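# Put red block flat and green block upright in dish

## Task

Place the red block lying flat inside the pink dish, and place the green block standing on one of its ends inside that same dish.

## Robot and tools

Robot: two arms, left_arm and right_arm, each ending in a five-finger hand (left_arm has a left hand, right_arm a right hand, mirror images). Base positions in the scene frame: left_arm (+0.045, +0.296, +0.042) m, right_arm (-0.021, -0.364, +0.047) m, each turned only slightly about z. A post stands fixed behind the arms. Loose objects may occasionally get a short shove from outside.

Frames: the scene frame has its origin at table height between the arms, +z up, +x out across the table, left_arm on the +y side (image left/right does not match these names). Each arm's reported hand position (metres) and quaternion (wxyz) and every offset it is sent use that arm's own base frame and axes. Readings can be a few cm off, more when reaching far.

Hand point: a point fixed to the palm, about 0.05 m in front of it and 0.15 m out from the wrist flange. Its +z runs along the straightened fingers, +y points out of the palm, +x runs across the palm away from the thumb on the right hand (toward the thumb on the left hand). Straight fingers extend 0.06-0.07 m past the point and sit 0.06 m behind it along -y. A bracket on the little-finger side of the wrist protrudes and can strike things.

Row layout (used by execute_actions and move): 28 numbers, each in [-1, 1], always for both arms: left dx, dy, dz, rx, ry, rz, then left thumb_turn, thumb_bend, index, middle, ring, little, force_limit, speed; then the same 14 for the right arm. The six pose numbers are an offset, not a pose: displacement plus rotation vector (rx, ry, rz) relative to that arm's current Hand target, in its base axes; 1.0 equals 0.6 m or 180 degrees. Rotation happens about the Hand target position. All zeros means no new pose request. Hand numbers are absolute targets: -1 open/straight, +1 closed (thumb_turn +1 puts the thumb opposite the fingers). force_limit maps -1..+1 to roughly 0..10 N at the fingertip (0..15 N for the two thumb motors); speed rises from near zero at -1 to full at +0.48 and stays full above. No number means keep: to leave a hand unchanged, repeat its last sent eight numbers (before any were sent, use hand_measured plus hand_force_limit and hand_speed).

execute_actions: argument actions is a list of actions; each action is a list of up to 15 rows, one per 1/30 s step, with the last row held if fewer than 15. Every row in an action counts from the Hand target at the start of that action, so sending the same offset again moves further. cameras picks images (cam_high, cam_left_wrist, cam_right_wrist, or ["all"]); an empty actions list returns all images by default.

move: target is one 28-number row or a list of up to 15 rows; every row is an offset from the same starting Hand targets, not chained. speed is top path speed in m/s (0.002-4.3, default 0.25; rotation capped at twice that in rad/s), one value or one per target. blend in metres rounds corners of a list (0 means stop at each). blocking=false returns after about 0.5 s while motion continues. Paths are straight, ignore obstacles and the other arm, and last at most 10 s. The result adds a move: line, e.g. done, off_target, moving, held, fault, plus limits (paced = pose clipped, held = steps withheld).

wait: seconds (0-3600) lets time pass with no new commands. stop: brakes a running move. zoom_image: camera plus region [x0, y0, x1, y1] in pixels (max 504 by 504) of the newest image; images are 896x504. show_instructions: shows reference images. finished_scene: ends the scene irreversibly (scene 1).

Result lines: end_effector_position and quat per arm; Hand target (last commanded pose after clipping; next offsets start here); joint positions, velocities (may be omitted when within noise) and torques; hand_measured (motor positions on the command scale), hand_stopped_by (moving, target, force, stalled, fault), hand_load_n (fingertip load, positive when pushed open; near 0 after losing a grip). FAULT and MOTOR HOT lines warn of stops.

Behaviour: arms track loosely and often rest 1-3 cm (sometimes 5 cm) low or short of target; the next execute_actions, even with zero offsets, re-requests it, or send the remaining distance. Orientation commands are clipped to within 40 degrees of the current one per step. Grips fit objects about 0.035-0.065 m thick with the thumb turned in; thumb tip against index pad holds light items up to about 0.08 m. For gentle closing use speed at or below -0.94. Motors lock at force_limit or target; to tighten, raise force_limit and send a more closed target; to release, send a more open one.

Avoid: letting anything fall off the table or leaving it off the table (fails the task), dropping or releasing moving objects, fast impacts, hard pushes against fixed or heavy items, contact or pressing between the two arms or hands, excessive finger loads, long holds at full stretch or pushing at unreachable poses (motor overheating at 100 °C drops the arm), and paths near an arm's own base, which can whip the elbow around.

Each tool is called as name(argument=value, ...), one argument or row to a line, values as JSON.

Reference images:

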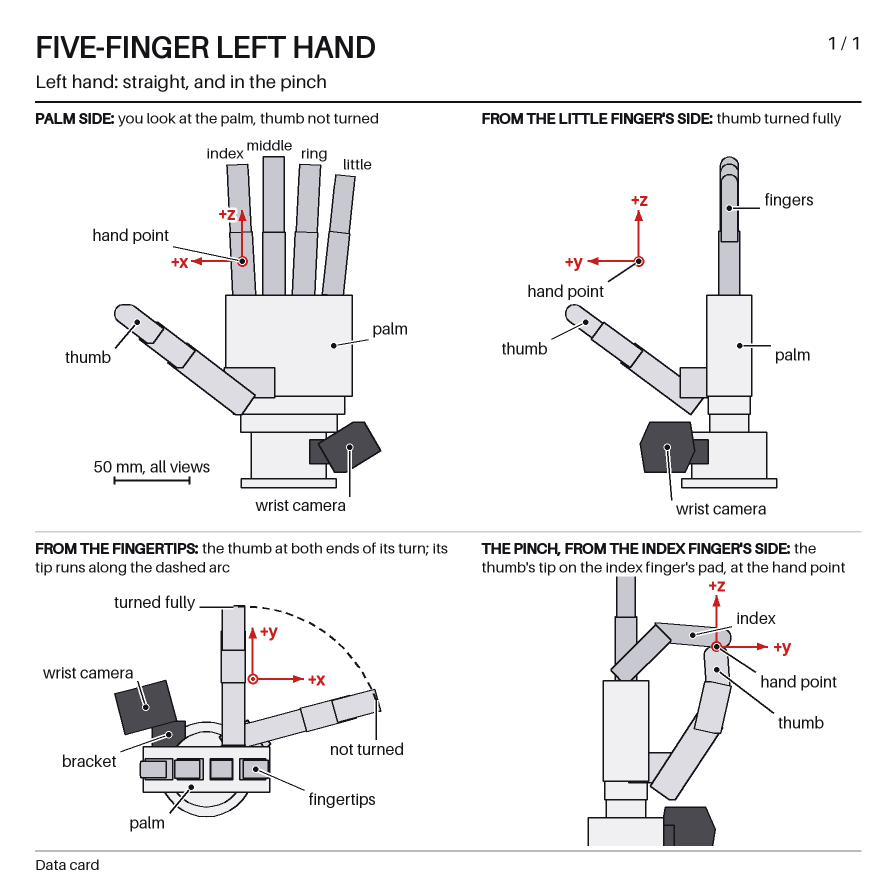

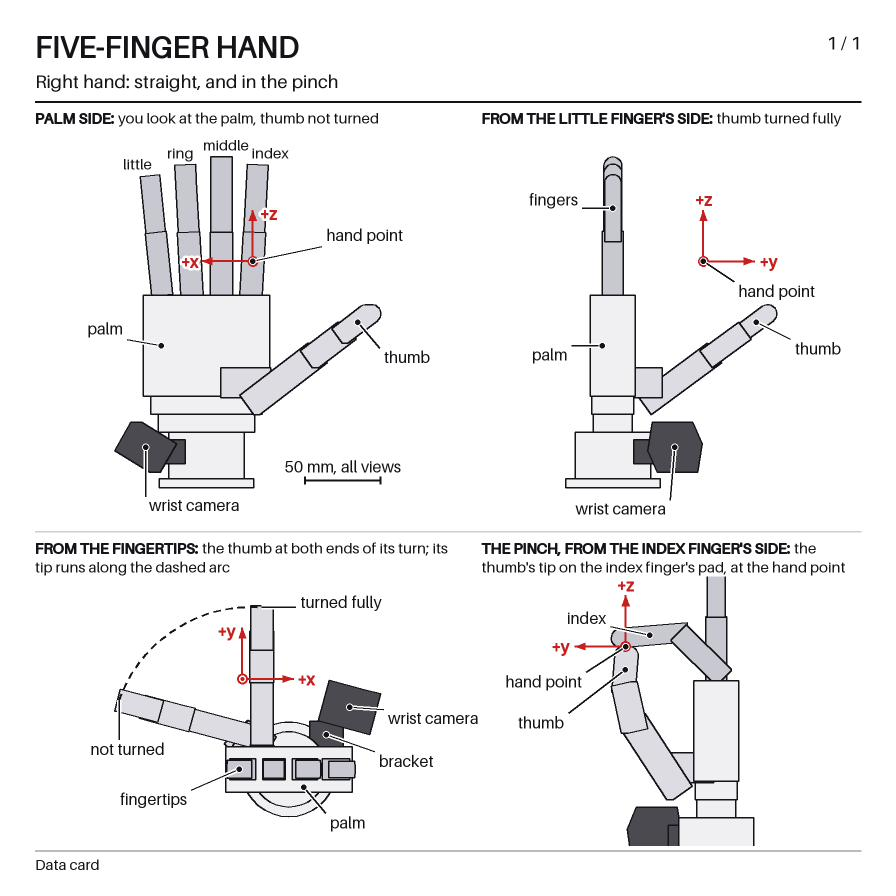

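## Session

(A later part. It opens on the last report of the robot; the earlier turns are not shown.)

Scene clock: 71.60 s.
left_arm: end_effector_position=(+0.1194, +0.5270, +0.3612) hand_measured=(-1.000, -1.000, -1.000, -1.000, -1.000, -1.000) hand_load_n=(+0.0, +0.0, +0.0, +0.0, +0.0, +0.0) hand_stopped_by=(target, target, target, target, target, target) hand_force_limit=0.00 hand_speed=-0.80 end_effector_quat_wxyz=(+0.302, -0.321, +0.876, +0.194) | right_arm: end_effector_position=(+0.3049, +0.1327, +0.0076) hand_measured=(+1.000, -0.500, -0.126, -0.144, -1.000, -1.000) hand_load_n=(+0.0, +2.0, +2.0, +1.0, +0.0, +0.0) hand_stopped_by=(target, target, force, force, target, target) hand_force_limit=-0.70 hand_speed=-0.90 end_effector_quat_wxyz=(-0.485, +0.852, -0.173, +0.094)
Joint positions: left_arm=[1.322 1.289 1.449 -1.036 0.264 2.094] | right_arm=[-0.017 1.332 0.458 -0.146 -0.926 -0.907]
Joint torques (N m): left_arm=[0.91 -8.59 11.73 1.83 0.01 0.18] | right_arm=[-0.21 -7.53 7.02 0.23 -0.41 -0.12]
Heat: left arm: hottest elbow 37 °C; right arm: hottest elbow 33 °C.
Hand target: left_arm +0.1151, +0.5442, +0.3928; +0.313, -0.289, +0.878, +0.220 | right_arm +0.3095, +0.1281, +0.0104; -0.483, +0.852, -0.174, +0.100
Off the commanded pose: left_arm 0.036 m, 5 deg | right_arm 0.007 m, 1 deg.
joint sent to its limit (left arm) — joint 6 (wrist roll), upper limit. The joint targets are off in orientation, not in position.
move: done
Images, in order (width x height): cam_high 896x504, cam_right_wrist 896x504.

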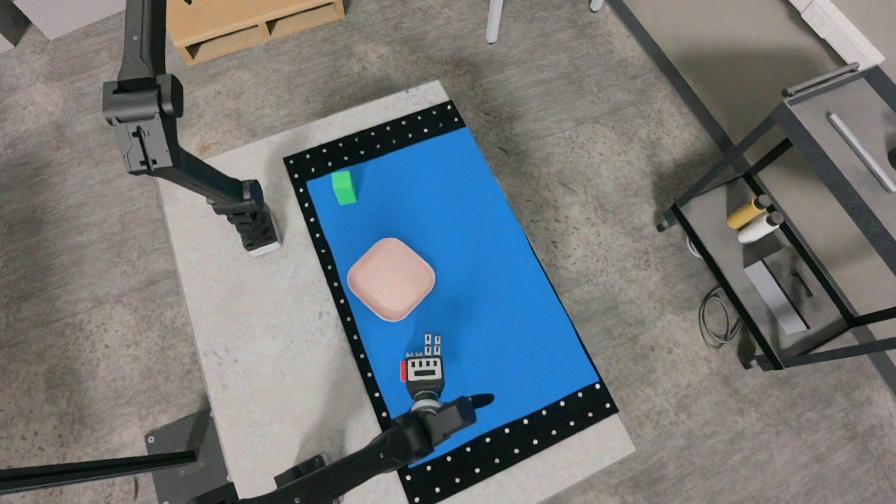

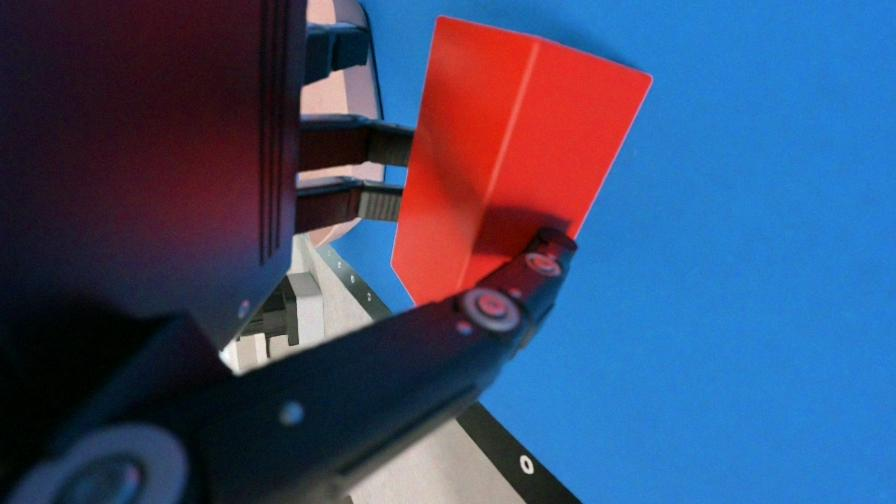

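move(
  target=[0,0,0,0,0,0,-1,-1,-1,-1,-1,-1,0,-0.8,0.0,0.0,0.0,0,0,0,1,-0.4,0.05,0.05,-1,-1,-0.3,-0.9],
  cameras=["cam_right_wrist"],
  speed=0.05,
)

Scene clock: 72.70 s.
left_arm: end_effector_position=(+0.1194, +0.5270, +0.3612) hand_measured=(-1.000, -1.000, -1.000, -1.000, -1.000, -1.000) hand_load_n=(+0.0, +0.0, +0.0, +0.0, +0.0, +0.0) hand_stopped_by=(target, target, target, target, target, target) hand_force_limit=0.00 hand_speed=-0.80 end_effector_quat_wxyz=(+0.302, -0.321, +0.876, +0.194) | right_arm: end_effector_position=(+0.3049, +0.1328, +0.0079) hand_measured=(+1.000, -0.492, -0.100, -0.120, -1.000, -1.000) hand_load_n=(+0.0, +5.0, +3.5, +4.5, +0.0, +0.0) hand_stopped_by=(target, force, force, force, target, target) hand_force_limit=-0.30 hand_speed=-0.90 end_effector_quat_wxyz=(-0.486, +0.852, -0.173, +0.094)
Joint positions: left_arm=[1.322 1.289 1.449 -1.036 0.264 2.094] | right_arm=[-0.017 1.331 0.458 -0.146 -0.928 -0.907]
Joint torques (N m): left_arm=[0.97 -8.59 11.73 1.81 0.01 0.18] | right_arm=[-0.44 -7.59 7.1 0.4 -0.37 -0.15]
Heat: left arm: hottest elbow 37 °C; right arm: hottest elbow 33 °C.
Hand target: left_arm +0.1151, +0.5442, +0.3928; +0.313, -0.289, +0.878, +0.220 | right_arm +0.3095, +0.1281, +0.0105; -0.483, +0.852, -0.174, +0.100
Off the commanded pose: left_arm 0.036 m, 5 deg | right_arm 0.007 m, 1 deg.
joint sent to its limit (left arm) — joint 6 (wrist roll), upper limit. The joint targets are off in orientation, not in position.
move: done

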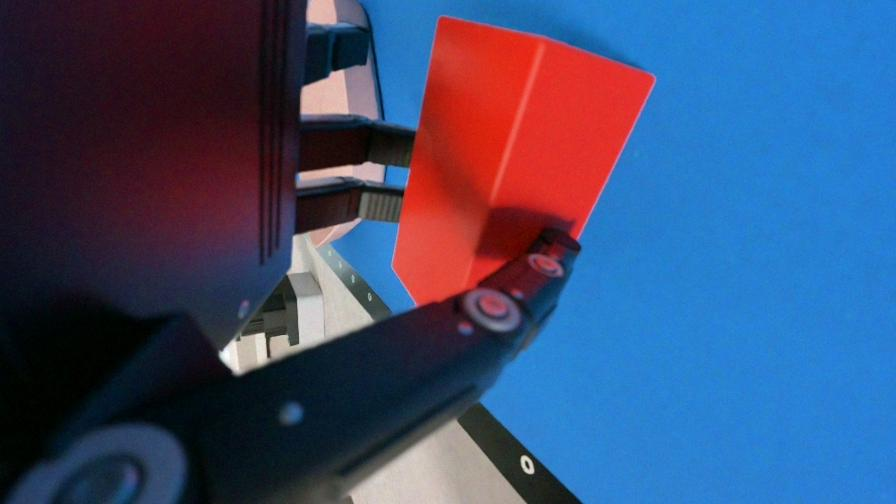

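move(
  target=[0,0,0,0,0,0,-1,-1,-1,-1,-1,-1,0,-0.8,0.0,0.0,0.07,0,0,0,1,-0.4,0.05,0.05,-1,-1,-0.3,-0.9],
  cameras=["cam_right_wrist","cam_high"],
  speed=0.04,
)

Scene clock: 74.57 s.
left_arm: end_effector_position=(+0.1194, +0.5270, +0.3612) hand_measured=(-1.000, -1.000, -1.000, -1.000, -1.000, -1.000) hand_load_n=(+0.0, +0.0, +0.0, +0.0, +0.0, +0.0) hand_stopped_by=(target, target, target, target, target, target) hand_force_limit=0.00 hand_speed=-0.80 end_effector_quat_wxyz=(+0.302, -0.321, +0.876, +0.194) | right_arm: end_effector_position=(+0.2881, +0.1325, +0.0359) hand_measured=(+1.000, -0.492, -0.100, -0.120, -1.000, -1.000) hand_load_n=(+0.0, +5.5, +3.0, +4.0, +0.0, +0.0) hand_stopped_by=(target, force, force, force, target, target) hand_force_limit=-0.30 hand_speed=-0.90 end_effector_quat_wxyz=(-0.481, +0.854, -0.182, +0.078)
Joint positions: left_arm=[1.322 1.289 1.449 -1.036 0.264 2.094] | right_arm=[-0.017 1.21 0.474 -0.323 -0.924 -0.908]
Joint torques (N m): left_arm=[0.91 -8.59 11.73 1.81 0.01 0.18] | right_arm=[-0.44 -6.53 10.67 0.34 -0.49 -0.12]
Heat: left arm: hottest elbow 37 °C; right arm: hottest elbow 33 °C.
Hand target: left_arm +0.1151, +0.5442, +0.3928; +0.313, -0.289, +0.878, +0.220 | right_arm +0.3094, +0.1281, +0.0523; -0.483, +0.852, -0.174, +0.099
Off the commanded pose: left_arm 0.036 m, 5 deg | right_arm 0.027 m, 3 deg.
joint sent to its limit (left arm) — joint 6 (wrist roll), upper limit. The joint targets are off in orientation, not in position.
move: off_target (right_arm)
Images, in order (width x height): cam_high 896x504, cam_right_wrist 896x504.

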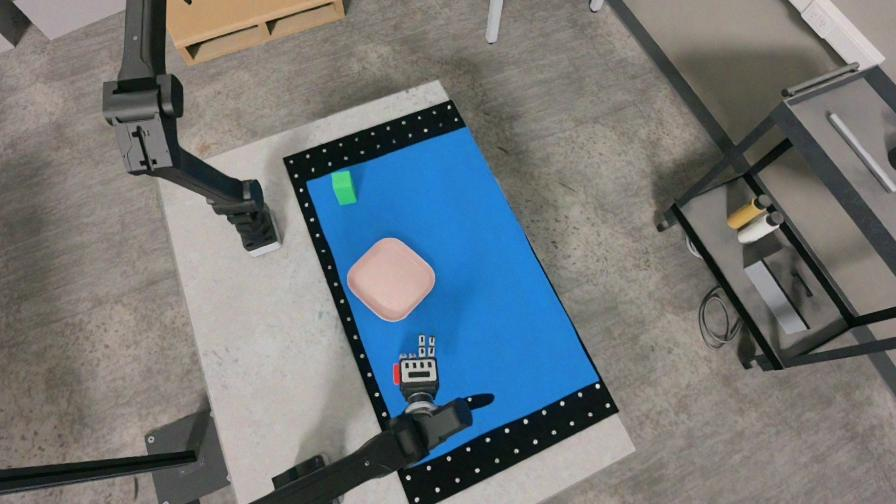

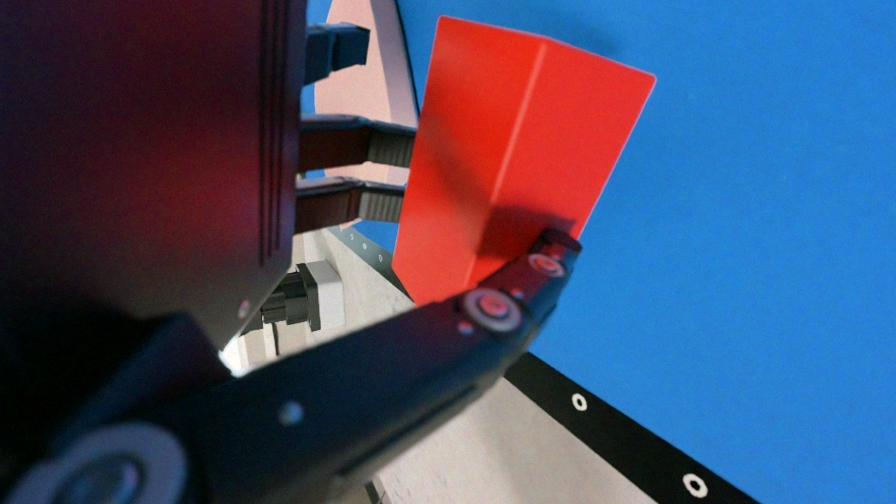

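zoom_image(
  camera="cam_high",
  region=[340, 230, 444, 330],
)

Scaled by 4.846 from the camera's image (finer frame: 1280x720).

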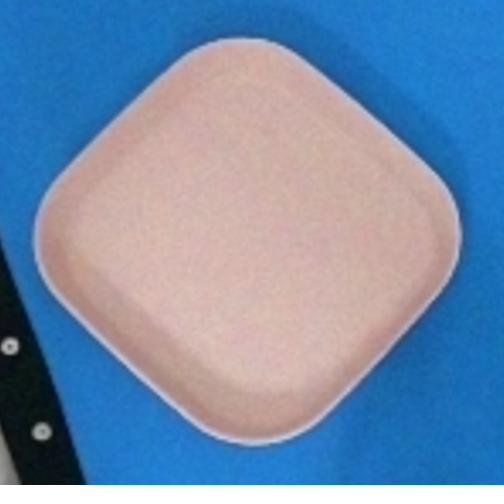

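move(
  target=[
    [0,0,0,0,0,0,-1,-1,-1,-1,-1,-1,0,-0.8,0.0,0.0,0.08,0,0,0,1,-0.4,0.05,0.05,-1,-1,-0.3,-0.9],
    [0,0,0,0,0,0,-1,-1,-1,-1,-1,-1,0,-0.8,0.014,0.358,0.08,0,0,0,1,-0.4,0.05,0.05,-1,-1,-0.3,-0.9],
  ],
  cameras=["cam_right_wrist","cam_high"],
  speed=0.1,
  blend=0.02,
)

Scene clock: 81.43 s.
left_arm: end_effector_position=(+0.1194, +0.5270, +0.3612) hand_measured=(-1.000, -1.000, -1.000, -1.000, -1.000, -1.000) hand_load_n=(+0.0, +0.0, +0.0, +0.0, +0.0, +0.0) hand_stopped_by=(target, target, target, target, target, target) hand_force_limit=0.00 hand_speed=-0.80 end_effector_quat_wxyz=(+0.302, -0.321, +0.876, +0.194) | right_arm: end_effector_position=(+0.2985, +0.3225, +0.0774) hand_measured=(+1.000, -0.492, -0.100, -0.120, -1.000, -1.000) hand_load_n=(+0.0, +5.5, +3.0, +4.0, +0.0, +0.0) hand_stopped_by=(target, force, force, force, target, target) hand_force_limit=-0.30 hand_speed=-0.90 end_effector_quat_wxyz=(-0.461, +0.864, -0.185, +0.084)
Joint positions: left_arm=[1.322 1.289 1.449 -1.036 0.264 2.094] | right_arm=[0.602 1.278 0.629 -0.031 -0.469 -0.319]
Joint torques (N m): left_arm=[0.97 -8.53 11.73 1.81 0.01 0.18] | right_arm=[1.44 -7.88 12.18 2.13 -0.12 0.07]
Heat: left arm: hottest elbow 38 °C; right arm: hottest elbow 34 °C.
Hand target: left_arm +0.1151, +0.5442, +0.3928; +0.313, -0.289, +0.878, +0.220 | right_arm +0.3177, +0.3429, +0.1003; -0.483, +0.852, -0.174, +0.099
Off the commanded pose: left_arm 0.036 m, 5 deg | right_arm 0.036 m, 4 deg.
joint sent to its limit (left arm) — joint 6 (wrist roll), upper limit. The joint targets are off in orientation, not in position.
move: off_target (right_arm)
Images, in order (width x height): cam_high 896x504, cam_right_wrist 896x504.

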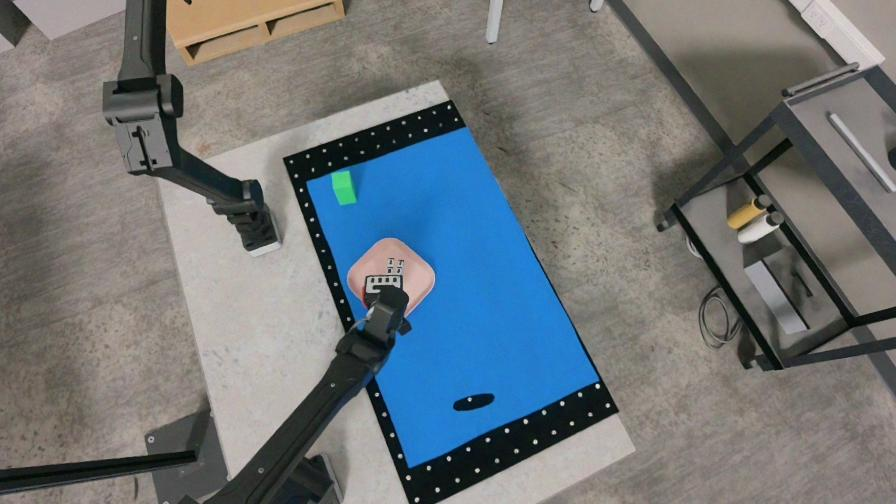

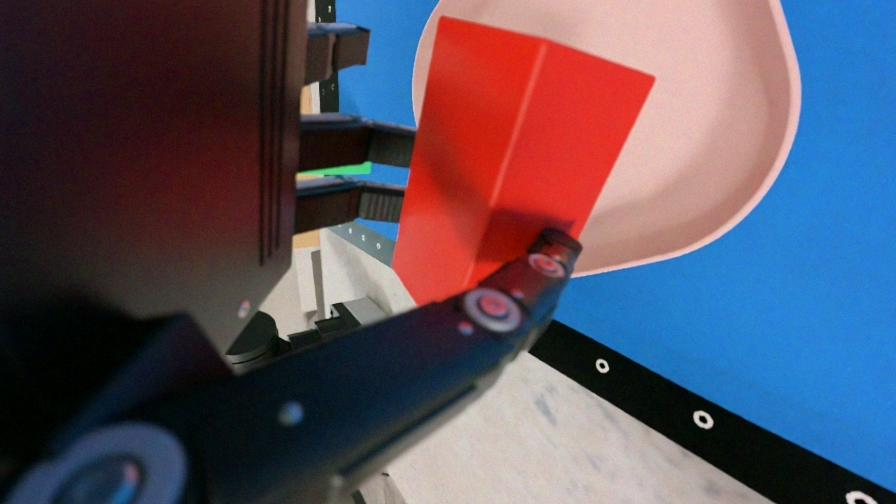

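move(
  target=[0,0,0,0,0,0,-1,-1,-1,-1,-1,-1,0,-0.8,0.033,0.034,0.012,0.014,-0.006,0,1,-0.4,0.05,0.05,-1,-1,-0.3,-0.9],
  cameras=["cam_high"],
  speed=0.08,
)

Scene clock: 83.07 s.
left_arm: end_effector_position=(+0.1194, +0.5270, +0.3612) hand_measured=(-1.000, -1.000, -1.000, -1.000, -1.000, -1.000) hand_load_n=(+0.0, +0.0, +0.0, +0.0, +0.0, +0.0) hand_stopped_by=(target, target, target, target, target, target) hand_force_limit=0.00 hand_speed=-0.80 end_effector_quat_wxyz=(+0.302, -0.321, +0.876, +0.194) | right_arm: end_effector_position=(+0.3207, +0.3419, +0.0848) hand_measured=(+1.000, -0.492, -0.100, -0.120, -1.000, -1.000) hand_load_n=(+0.0, +5.5, +3.0, +4.0, +0.0, +0.0) hand_stopped_by=(target, force, force, force, target, target) hand_force_limit=-0.30 hand_speed=-0.90 end_effector_quat_wxyz=(-0.481, +0.852, -0.185, +0.091)
Joint positions: left_arm=[1.322 1.289 1.449 -1.036 0.264 2.094] | right_arm=[0.604 1.337 0.676 0.036 -0.476 -0.293]
Joint torques (N m): left_arm=[0.91 -8.59 11.73 1.83 0.01 0.18] | right_arm=[1.96 -8.53 12.21 2.17 -0.23 0.1]
Heat: left arm: hottest elbow 38 °C; right arm: hottest elbow 35 °C.
Hand target: left_arm +0.1151, +0.5442, +0.3928; +0.313, -0.289, +0.878, +0.220 | right_arm +0.3376, +0.3633, +0.1077; -0.503, +0.840, -0.172, +0.104
Off the commanded pose: left_arm 0.036 m, 5 deg | right_arm 0.035 m, 4 deg.
joint sent to its limit (left arm) — joint 6 (wrist roll), upper limit. The joint targets are off in orientation, not in position.
move: off_target (right_arm)

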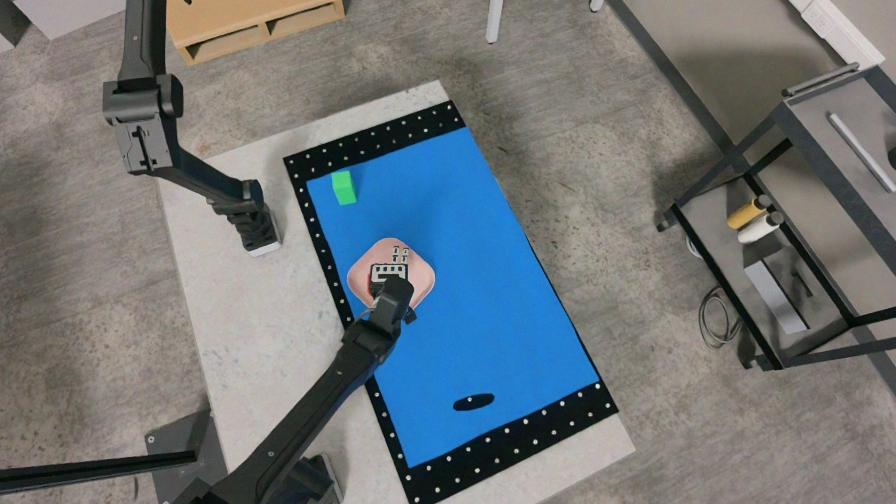

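move(
  target=[0,0,0,0,0,0,-1,-1,-1,-1,-1,-1,0,-0.8,-0.012,-0.012,-0.08,0,0,0,1,-0.4,0.05,0.05,-1,-1,-0.3,-0.9],
  cameras=["cam_right_wrist","cam_high"],
  speed=0.05,
)

Scene clock: 85.33 s.
left_arm: end_effector_position=(+0.1194, +0.5270, +0.3612) hand_measured=(-1.000, -1.000, -1.000, -1.000, -1.000, -1.000) hand_load_n=(+0.0, +0.0, +0.0, +0.0, +0.0, +0.0) hand_stopped_by=(target, target, target, target, target, target) hand_force_limit=0.00 hand_speed=-0.80 end_effector_quat_wxyz=(+0.302, -0.321, +0.876, +0.194) | right_arm: end_effector_position=(+0.3342, +0.3516, +0.0617) hand_measured=(+1.000, -0.492, -0.100, -0.120, -1.000, -1.000) hand_load_n=(+0.0, +6.0, +3.0, +3.5, +0.0, +0.0) hand_stopped_by=(target, force, force, force, target, target) hand_force_limit=-0.30 hand_speed=-0.90 end_effector_quat_wxyz=(-0.498, +0.842, -0.175, +0.106)
Joint positions: left_arm=[1.322 1.289 1.449 -1.036 0.264 2.094] | right_arm=[0.604 1.427 0.654 0.202 -0.478 -0.293]
Joint torques (N m): left_arm=[0.91 -8.59 11.73 1.83 0.01 0.18] | right_arm=[1.55 -9.7 6.95 2.25 -0.24 0.02]
Heat: left arm: hottest elbow 38 °C; right arm: hottest elbow 35 °C.
Hand target: left_arm +0.1151, +0.5442, +0.3928; +0.313, -0.289, +0.878, +0.220 | right_arm +0.3303, +0.3560, +0.0595; -0.503, +0.841, -0.172, +0.104
Off the commanded pose: left_arm 0.036 m, 5 deg | right_arm 0.006 m, 1 deg.
joint sent to its limit (left arm) — joint 6 (wrist roll), upper limit. The joint targets are off in orientation, not in position.
move: done
Images, in order (width x height): cam_high 896x504, cam_right_wrist 896x504.

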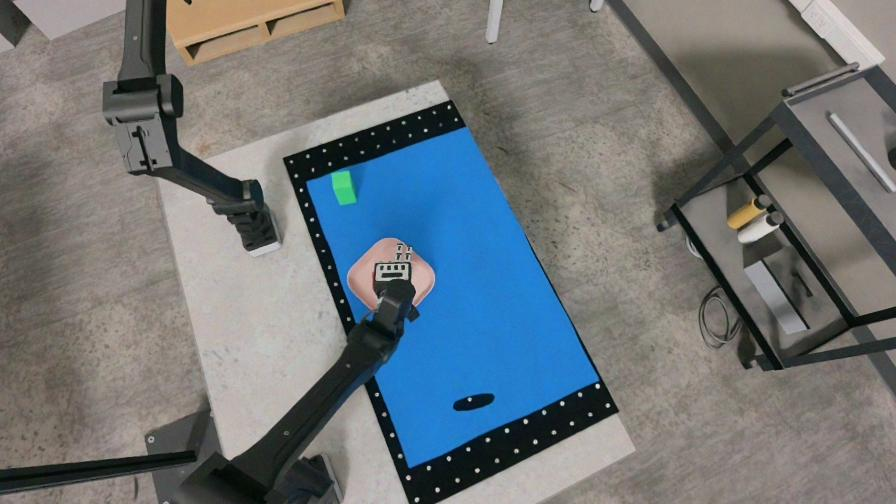

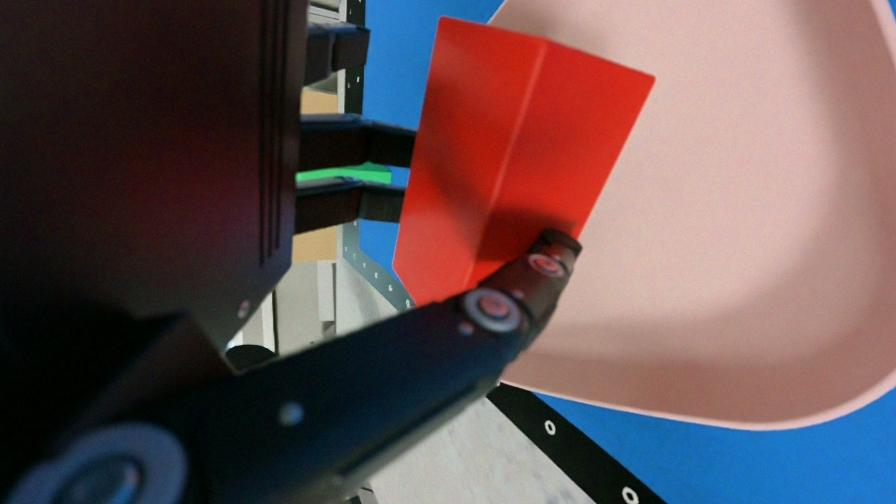

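move(
  target=[0,0,0,0,0,0,-1,-1,-1,-1,-1,-1,0,-0.8,-0.027,-0.0143,-0.045,-0.0087,0.0037,0,1,-0.4,0.05,0.05,-1,-1,-0.3,-0.9],
  cameras=["cam_right_wrist","cam_high"],
  speed=0.05,
)

Scene clock: 87.10 s.
left_arm: end_effector_position=(+0.1194, +0.5270, +0.3612) hand_measured=(-1.000, -1.000, -1.000, -1.000, -1.000, -1.000) hand_load_n=(+0.0, +0.0, +0.0, +0.0, +0.0, +0.0) hand_stopped_by=(target, target, target, target, target, target) hand_force_limit=0.00 hand_speed=-0.80 end_effector_quat_wxyz=(+0.302, -0.321, +0.876, +0.194) | right_arm: end_effector_position=(+0.3187, +0.3432, +0.0360) hand_measured=(+1.000, -0.492, -0.100, -0.120, -1.000, -1.000) hand_load_n=(+0.0, +6.0, +3.5, +3.5, +0.0, +0.0) hand_stopped_by=(target, force, force, force, target, target) hand_force_limit=-0.30 hand_speed=-0.90 end_effector_quat_wxyz=(-0.488, +0.848, -0.179, +0.102)
Joint positions: left_arm=[1.322 1.289 1.449 -1.036 0.264 2.094] | right_arm=[0.613 1.449 0.598 0.253 -0.463 -0.293]
Joint torques (N m): left_arm=[0.91 -8.59 11.73 1.81 0.01 0.18] | right_arm=[1.9 -8.76 6.26 2.17 -0.07 -0.01]
Heat: left arm: hottest elbow 38 °C; right arm: hottest elbow 35 °C.
Hand target: left_arm +0.1151, +0.5442, +0.3928; +0.313, -0.289, +0.878, +0.220 | right_arm +0.3141, +0.3475, +0.0325; -0.491, +0.848, -0.173, +0.101
Off the commanded pose: left_arm 0.036 m, 5 deg | right_arm 0.007 m, 1 deg.
joint sent to its limit (left arm) — joint 6 (wrist roll), upper limit. The joint targets are off in orientation, not in position.
move: done
Images, in order (width x height): cam_high 896x504, cam_right_wrist 896x504.

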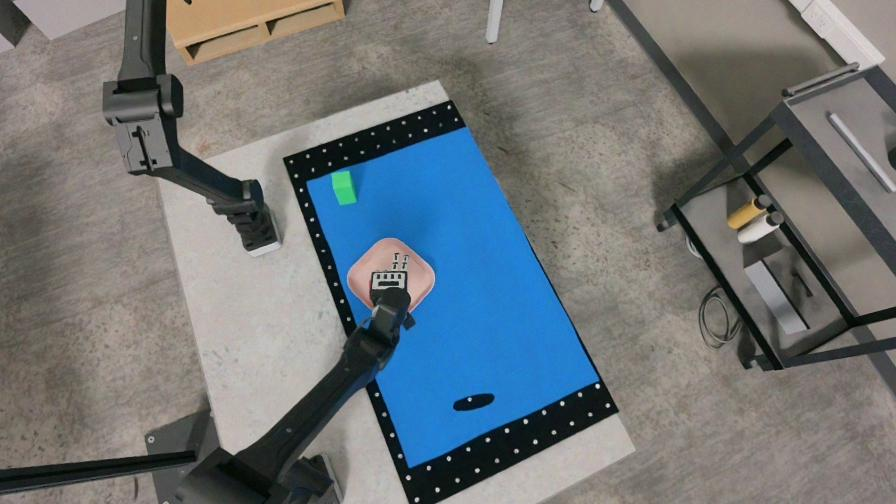

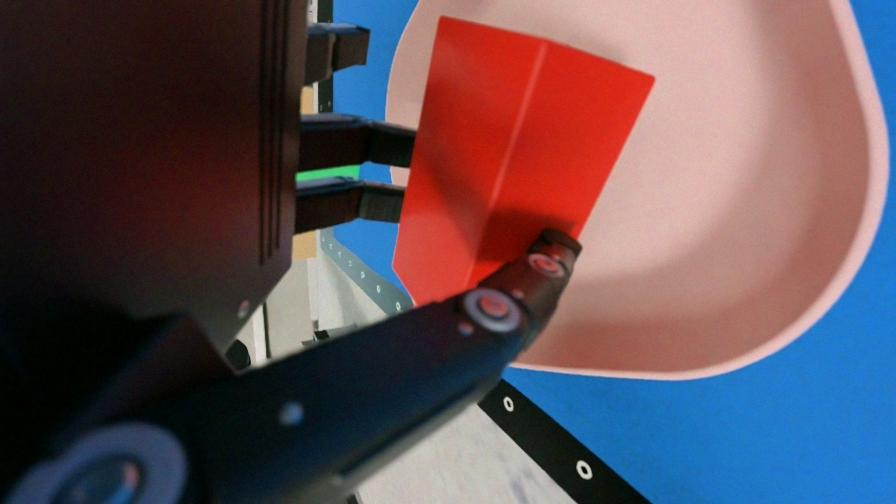

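move(
  target=[0,0,0,0,0,0,-1,-1,-1,-1,-1,-1,0,-0.8,0,0,-0.027,0,0,0,1,-0.4,0.05,0.05,-1,-1,-0.3,-0.9],
  cameras=["cam_right_wrist"],
  speed=0.04,
)

Scene clock: 88.43 s.
left_arm: end_effector_position=(+0.1194, +0.5270, +0.3612) hand_measured=(-1.000, -1.000, -1.000, -1.000, -1.000, -1.000) hand_load_n=(+0.5, +0.0, +0.0, +0.0, +0.0, +0.0) hand_stopped_by=(target, target, target, target, target, target) hand_force_limit=0.00 hand_speed=-0.80 end_effector_quat_wxyz=(+0.302, -0.321, +0.876, +0.194) | right_arm: end_effector_position=(+0.3187, +0.3431, +0.0186) hand_measured=(+1.000, -0.492, -0.100, -0.120, -1.000, -1.000) hand_load_n=(+0.5, +5.5, +3.0, +4.0, +0.0, +0.0) hand_stopped_by=(target, force, force, force, target, target) hand_force_limit=-0.30 hand_speed=-0.90 end_effector_quat_wxyz=(-0.487, +0.849, -0.180, +0.101)
Joint positions: left_arm=[1.322 1.289 1.449 -1.036 0.264 2.094] | right_arm=[0.613 1.499 0.585 0.315 -0.463 -0.293]
Joint torques (N m): left_arm=[0.91 -8.53 11.71 1.81 0.01 0.17] | right_arm=[1.55 -9.64 5.94 2.15 -0.1 -0.04]
Heat: left arm: hottest elbow 39 °C; right arm: hottest elbow 35 °C.
Hand target: left_arm +0.1151, +0.5442, +0.3928; +0.313, -0.289, +0.878, +0.220 | right_arm +0.3142, +0.3476, +0.0165; -0.491, +0.848, -0.173, +0.101
Off the commanded pose: left_arm 0.036 m, 5 deg | right_arm 0.007 m, 1 deg.
joint sent to its limit (left arm) — joint 6 (wrist roll), upper limit. The joint targets are off in orientation, not in position.
move: done

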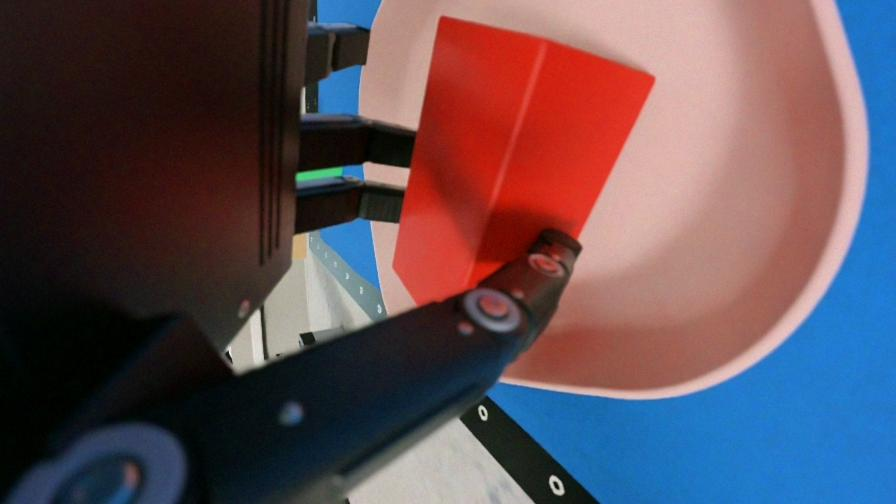

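move(
  target=[0,0,0,0,0,0,-1,-1,-1,-1,-1,-1,0,-0.8,0,0,-0.008,0,0,0,1,-0.4,0.05,0.05,-1,-1,-0.3,-0.9],
  cameras=["cam_right_wrist","cam_high"],
  speed=0.03,
)

zoom_image(
  camera="cam_high",
  region=[340, 230, 444, 330],
)

Scene clock: 89.70 s.
left_arm: end_effector_position=(+0.1194, +0.5270, +0.3612) hand_measured=(-1.000, -1.000, -1.000, -1.000, -1.000, -1.000) hand_load_n=(+0.0, +0.0, -0.5, +0.0, +0.0, +0.0) hand_stopped_by=(target, target, target, target, target, target) hand_force_limit=0.00 hand_speed=-0.80 end_effector_quat_wxyz=(+0.302, -0.321, +0.876, +0.194) | right_arm: end_effector_position=(+0.3204, +0.3444, +0.0166) hand_measured=(+1.000, -0.492, -0.100, -0.120, -1.000, -1.000) hand_load_n=(+0.0, +5.5, +3.5, +4.0, -0.5, +0.0) hand_stopped_by=(target, force, force, force, target, target) hand_force_limit=-0.30 hand_speed=-0.90 end_effector_quat_wxyz=(-0.489, +0.848, -0.178, +0.103)
Joint positions: left_arm=[1.322 1.289 1.449 -1.036 0.264 2.094] | right_arm=[0.613 1.511 0.585 0.332 -0.463 -0.293]
Joint torques (N m): left_arm=[1.03 -8.59 11.73 1.83 0.01 0.18] | right_arm=[1.9 -9.47 5.53 2.32 -0.09 -0.03]
Heat: left arm: hottest elbow 39 °C; right arm: hottest elbow 34 °C.
Hand target: left_arm +0.1151, +0.5442, +0.3928; +0.313, -0.289, +0.878, +0.220 | right_arm +0.3142, +0.3476, +0.0117; -0.491, +0.848, -0.173, +0.101
Off the commanded pose: left_arm 0.036 m, 5 deg | right_arm 0.008 m, 1 deg.
joint sent to its limit (left arm) — joint 6 (wrist roll), upper limit. The joint targets are off in orientation, not in position.
move: done
Images, in order (width x height): cam_high 896x504, cam_right_wrist 896x504.

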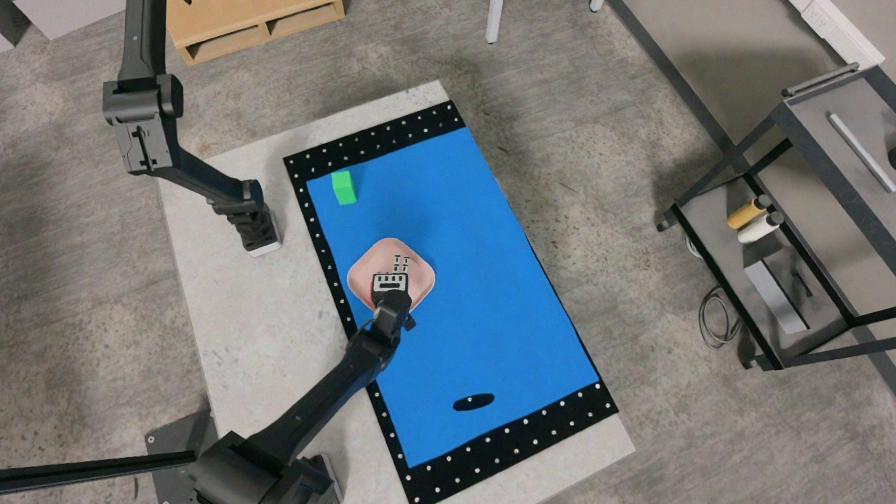

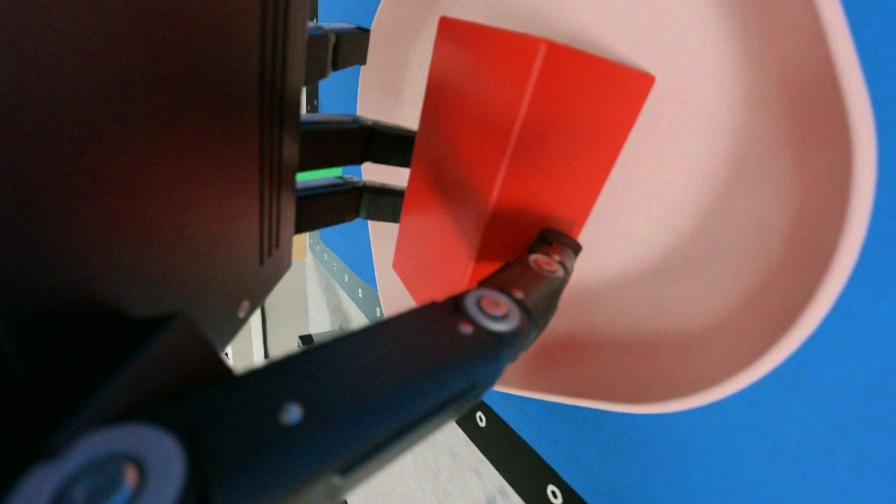

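Scaled by 4.846 from the camera's image (finer frame: 1280x720).

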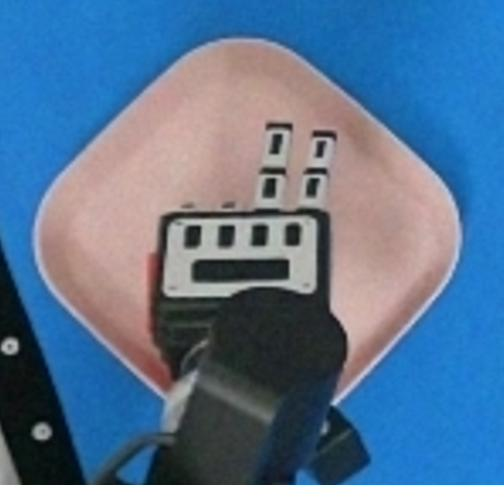

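zoom_image(
  camera="cam_high",
  region=[355, 270, 395, 320],
)

Scaled by 10.080 from the camera's image (finer frame: 1280x720).

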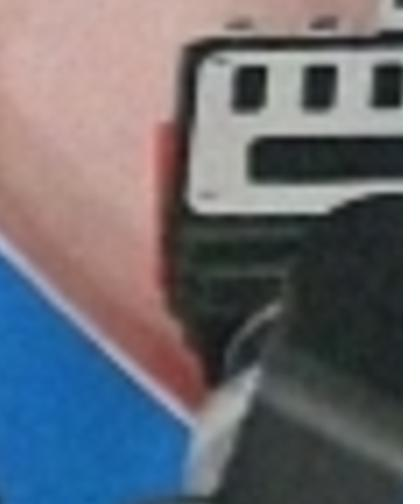

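move(
  target=[0,0,0,0,0,0,-1,-1,-1,-1,-1,-1,0,-0.8,0.01,0.012,0.05,0,0,0,1,-0.4,0.05,0.05,-1,-1,-0.3,-0.9],
  cameras=[],
  speed=0.04,
)

Scene clock: 93.27 s.
left_arm: end_effector_position=(+0.1194, +0.5270, +0.3612) hand_measured=(-1.000, -1.000, -1.000, -1.000, -1.000, -1.000) hand_load_n=(+0.0, +0.0, +0.0, +0.0, +0.0, +0.0) hand_stopped_by=(target, target, target, target, target, target) hand_force_limit=0.00 hand_speed=-0.80 end_effector_quat_wxyz=(+0.302, -0.321, +0.876, +0.194) | right_arm: end_effector_position=(+0.3116, +0.3405, +0.0243) hand_measured=(+1.000, -0.492, -0.100, -0.120, -1.000, -1.000) hand_load_n=(-0.5, +6.0, +3.0, +4.0, +0.0, +0.0) hand_stopped_by=(target, force, force, force, target, target) hand_force_limit=-0.30 hand_speed=-0.90 end_effector_quat_wxyz=(-0.479, +0.853, -0.182, +0.095)
Joint positions: left_arm=[1.322 1.289 1.449 -1.036 0.264 2.094] | right_arm=[0.62 1.465 0.585 0.259 -0.458 -0.293]
Joint torques (N m): left_arm=[0.91 -8.59 11.73 1.83 0.01 0.18] | right_arm=[1.73 -10.87 9.66 0.87 -0.11 0.01]
Heat: left arm: hottest elbow 39 °C; right arm: hottest elbow 34 °C.
Hand target: left_arm +0.1151, +0.5442, +0.3928; +0.313, -0.289, +0.878, +0.220 | right_arm +0.3203, +0.3548, +0.0417; -0.491, +0.848, -0.173, +0.101
Off the commanded pose: left_arm 0.036 m, 5 deg | right_arm 0.024 m, 2 deg.
joint sent to its limit (left arm) — joint 6 (wrist roll), upper limit. The joint targets are off in orientation, not in position.
move: off_target (right_arm)

move(
  target=[0,0,0,0,0,0,-1,-1,-1,-1,-1,-1,0,-0.8,0.03,0.024,0.02,0,0,0,1,-0.4,0.05,0.05,-1,-1,-0.3,-0.9],
  cameras=[],
  speed=0.05,
)

Scene clock: 94.73 s.
left_arm: end_effector_position=(+0.1194, +0.5270, +0.3612) hand_measured=(-1.000, -1.000, -1.000, -1.000, -1.000, -1.000) hand_load_n=(+0.0, +0.0, +0.0, +0.0, +0.0, +0.0) hand_stopped_by=(target, target, target, target, target, target) hand_force_limit=0.00 hand_speed=-0.80 end_effector_quat_wxyz=(+0.302, -0.321, +0.876, +0.194) | right_arm: end_effector_position=(+0.3285, +0.3534, +0.0415) hand_measured=(+1.000, -0.492, -0.100, -0.120, -1.000, -1.000) hand_load_n=(+0.0, +5.5, +3.5, +4.0, +0.0, +0.0) hand_stopped_by=(target, force, force, force, target, target) hand_force_limit=-0.30 hand_speed=-0.90 end_effector_quat_wxyz=(-0.483, +0.851, -0.179, +0.100)
Joint positions: left_arm=[1.322 1.289 1.449 -1.036 0.264 2.094] | right_arm=[0.622 1.468 0.649 0.211 -0.456 -0.293]
Joint torques (N m): left_arm=[0.97 -8.59 11.71 1.81 0.01 0.18] | right_arm=[1.67 -9.64 10.8 0.92 -0.08 0.03]
Heat: left arm: hottest elbow 39 °C; right arm: hottest elbow 34 °C.
Hand target: left_arm +0.1151, +0.5442, +0.3928; +0.313, -0.289, +0.878, +0.220 | right_arm +0.3382, +0.3691, +0.0535; -0.491, +0.848, -0.173, +0.101
Off the commanded pose: left_arm 0.036 m, 5 deg | right_arm 0.022 m, 1 deg.
joint sent to its limit (left arm) — joint 6 (wrist roll), upper limit. The joint targets are off in orientation, not in position.
move: off_target (right_arm)

move(
  target=[
    [0,0,0,0,0,0,-1,-1,-1,-1,-1,-1,0,-0.8,-0.023,-0.0185,-0.045,0,0,0,1,-0.4,0.05,0.05,-1,-1,-0.3,-0.9],
    [0,0,0,0,0,0,-1,-1,-1,-1,-1,-1,0,-0.8,-0.023,-0.0185,-0.062,0,0,0,1,-0.4,0.05,0.05,-1,-1,-0.3,-0.9],
  ],
  cameras=["cam_right_wrist","cam_high"],
  speed=0.04,
)

zoom_image(
  camera="cam_high",
  region=[340, 230, 444, 330],
)

Scene clock: 97.47 s.
left_arm: end_effector_position=(+0.1194, +0.5270, +0.3612) hand_measured=(-1.000, -1.000, -1.000, -1.000, -1.000, -1.000) hand_load_n=(+0.0, +0.0, +0.0, +0.0, +0.0, +0.0) hand_stopped_by=(target, target, target, target, target, target) hand_force_limit=0.00 hand_speed=-0.80 end_effector_quat_wxyz=(+0.302, -0.321, +0.876, +0.194) | right_arm: end_effector_position=(+0.3289, +0.3537, +0.0189) hand_measured=(+1.000, -0.492, -0.100, -0.120, -1.000, -1.000) hand_load_n=(+0.0, +5.5, +3.5, +4.0, +0.0, +0.0) hand_stopped_by=(target, force, force, force, target, target) hand_force_limit=-0.30 hand_speed=-0.90 end_effector_quat_wxyz=(-0.487, +0.849, -0.177, +0.103)
Joint positions: left_arm=[1.322 1.289 1.449 -1.036 0.264 2.094] | right_arm=[0.622 1.53 0.623 0.31 -0.456 -0.293]
Joint torques (N m): left_arm=[0.97 -8.59 11.74 1.83 0.01 0.18] | right_arm=[1.9 -10.34 5.98 2.15 -0.12 0]
Heat: left arm: hottest elbow 39 °C; right arm: hottest elbow 34 °C.
Hand target: left_arm +0.1151, +0.5442, +0.3928; +0.313, -0.289, +0.878, +0.220 | right_arm +0.3244, +0.3580, +0.0164; -0.491, +0.848, -0.173, +0.101
Off the commanded pose: left_arm 0.036 m, 5 deg | right_arm 0.007 m, 1 deg.
joint sent to its limit (left arm) — joint 6 (wrist roll), upper limit. The joint targets are off in orientation, not in position.
move: done
Images, in order (width x height): cam_high 896x504, cam_right_wrist 896x504.

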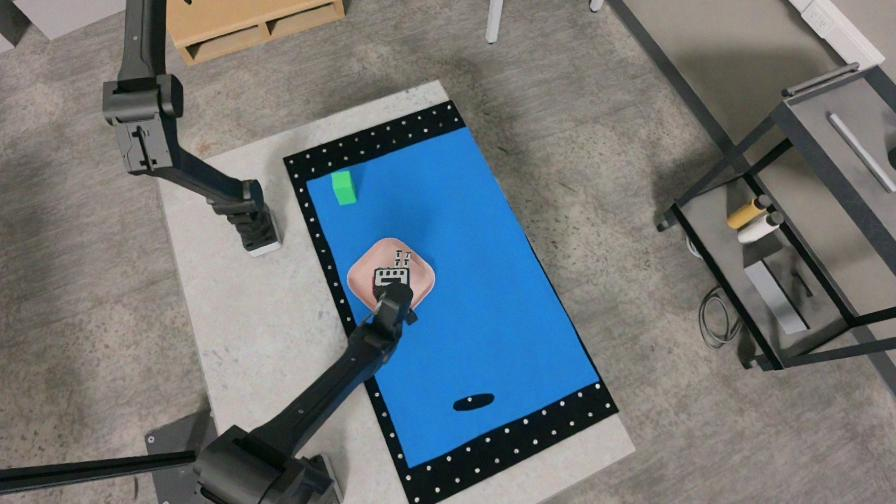

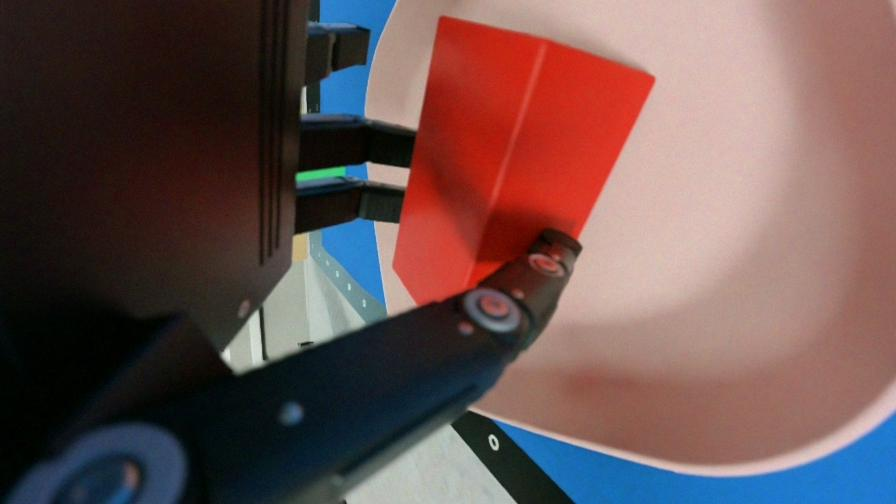

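Scaled by 4.846 from the camera's image (finer frame: 1280x720).

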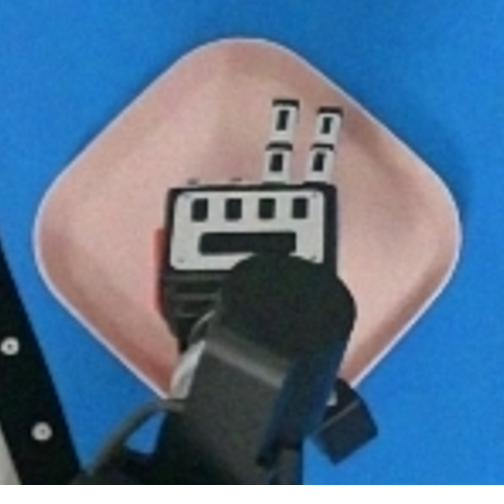

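move(
  target=[0,0,0,0,0,0,-1,-1,-1,-1,-1,-1,0,-0.8,0,0,-0.0075,0,0,0,1,-0.4,0.05,0.05,-1,-1,-0.3,-0.9],
  cameras=["cam_right_wrist"],
  speed=0.03,
)

move(
  target=[0,0,0,0,0,0,-1,-1,-1,-1,-1,-1,0,-0.8,0,0,-0.0075,0,0,0,1,-0.4,0.05,0.05,-1,-1,-0.3,-0.9],
  cameras=["cam_right_wrist"],
  speed=0.03,
)

Scene clock: 98.60 s.
left_arm: end_effector_position=(+0.1194, +0.5270, +0.3612) hand_measured=(-1.000, -1.000, -1.000, -1.000, -1.000, -1.000) hand_load_n=(+0.0, +0.0, +0.0, +0.0, +0.0, +0.0) hand_stopped_by=(target, target, target, target, target, target) hand_force_limit=0.00 hand_speed=-0.80 end_effector_quat_wxyz=(+0.302, -0.321, +0.876, +0.194) | right_arm: end_effector_position=(+0.3304, +0.3548, +0.0168) hand_measured=(+1.000, -0.492, -0.100, -0.120, -1.000, -1.000) hand_load_n=(+0.0, +5.5, +3.5, +4.0, +0.0, +0.0) hand_stopped_by=(target, force, force, force, target, target) hand_force_limit=-0.30 hand_speed=-0.90 end_effector_quat_wxyz=(-0.489, +0.848, -0.176, +0.104)
Joint positions: left_arm=[1.322 1.289 1.449 -1.036 0.264 2.094] | right_arm=[0.622 1.541 0.623 0.326 -0.456 -0.293]
Joint torques (N m): left_arm=[0.97 -8.59 11.73 1.81 0.01 0.17] | right_arm=[1.85 -10.11 5.64 2.17 -0.14 0.01]
Heat: left arm: hottest elbow 39 °C; right arm: hottest elbow 34 °C.
Hand target: left_arm +0.1151, +0.5442, +0.3928; +0.313, -0.289, +0.878, +0.220 | right_arm +0.3244, +0.3580, +0.0118; -0.491, +0.848, -0.173, +0.101
Off the commanded pose: left_arm 0.036 m, 5 deg | right_arm 0.008 m, 1 deg.
joint sent to its limit (left arm) — joint 6 (wrist roll), upper limit. The joint targets are off in orientation, not in position.
move: done

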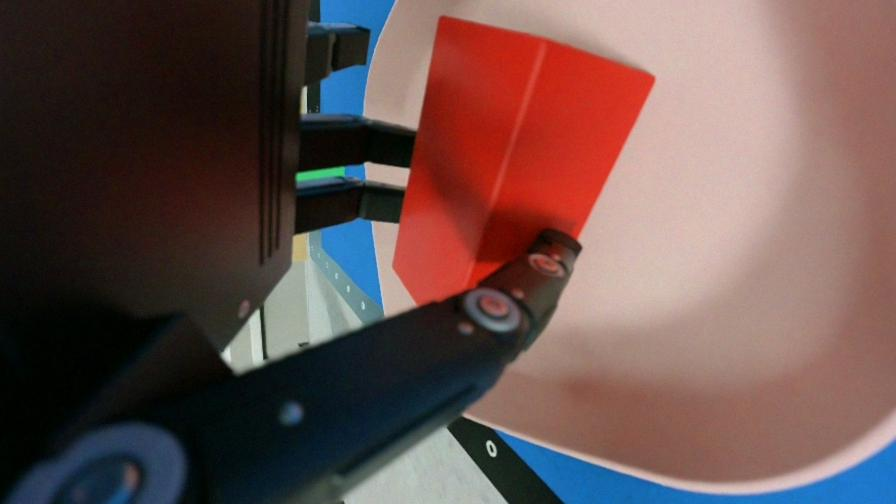

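Scene clock: 99.13 s.
left_arm: end_effector_position=(+0.1194, +0.5270, +0.3612) hand_measured=(-1.000, -1.000, -1.000, -1.000, -1.000, -1.000) hand_load_n=(+0.0, +0.0, +0.0, +0.0, +0.0, +0.0) hand_stopped_by=(target, target, target, target, target, target) hand_force_limit=0.00 hand_speed=-0.80 end_effector_quat_wxyz=(+0.302, -0.321, +0.876, +0.194) | right_arm: end_effector_position=(+0.3324, +0.3563, +0.0165) hand_measured=(+1.000, -0.492, -0.100, -0.120, -1.000, -1.000) hand_load_n=(+0.0, +5.5, +3.5, +4.0, +0.0, +0.0) hand_stopped_by=(target, force, force, force, target, target) hand_force_limit=-0.30 hand_speed=-0.90 end_effector_quat_wxyz=(-0.492, +0.846, -0.175, +0.107)
Joint positions: left_arm=[1.322 1.289 1.449 -1.036 0.264 2.094] | right_arm=[0.622 1.548 0.623 0.344 -0.456 -0.292]
Joint torques (N m): left_arm=[0.97 -8.53 11.74 1.83 0.01 0.17] | right_arm=[1.79 -9.11 5.26 2.28 -0.12 -0.03]
Heat: left arm: hottest elbow 39 °C; right arm: hottest elbow 34 °C.
Hand target: left_arm +0.1151, +0.5442, +0.3928; +0.313, -0.289, +0.878, +0.220 | right_arm +0.3244, +0.3580, +0.0073; -0.491, +0.848, -0.173, +0.101
Off the commanded pose: left_arm 0.036 m, 5 deg | right_arm 0.012 m, 1 deg.
joint sent to its limit (left arm) — joint 6 (wrist roll), upper limit. The joint targets are off in orientation, not in position.
move: off_target (right_arm)

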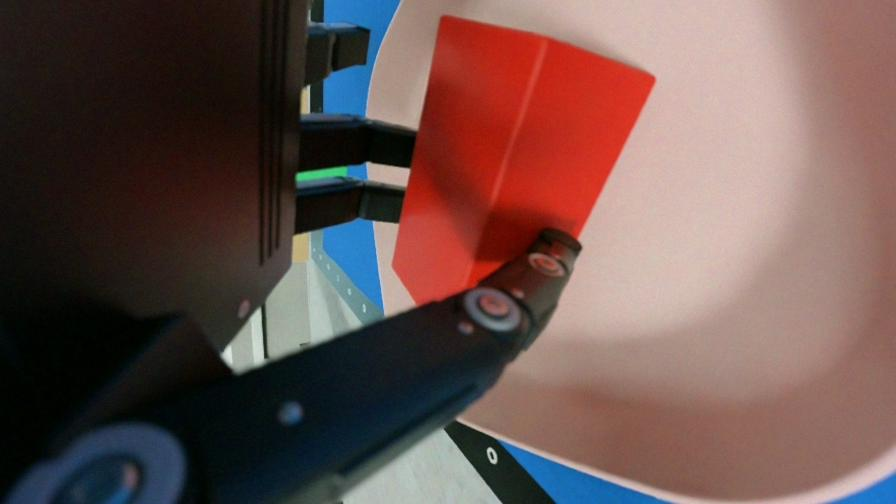

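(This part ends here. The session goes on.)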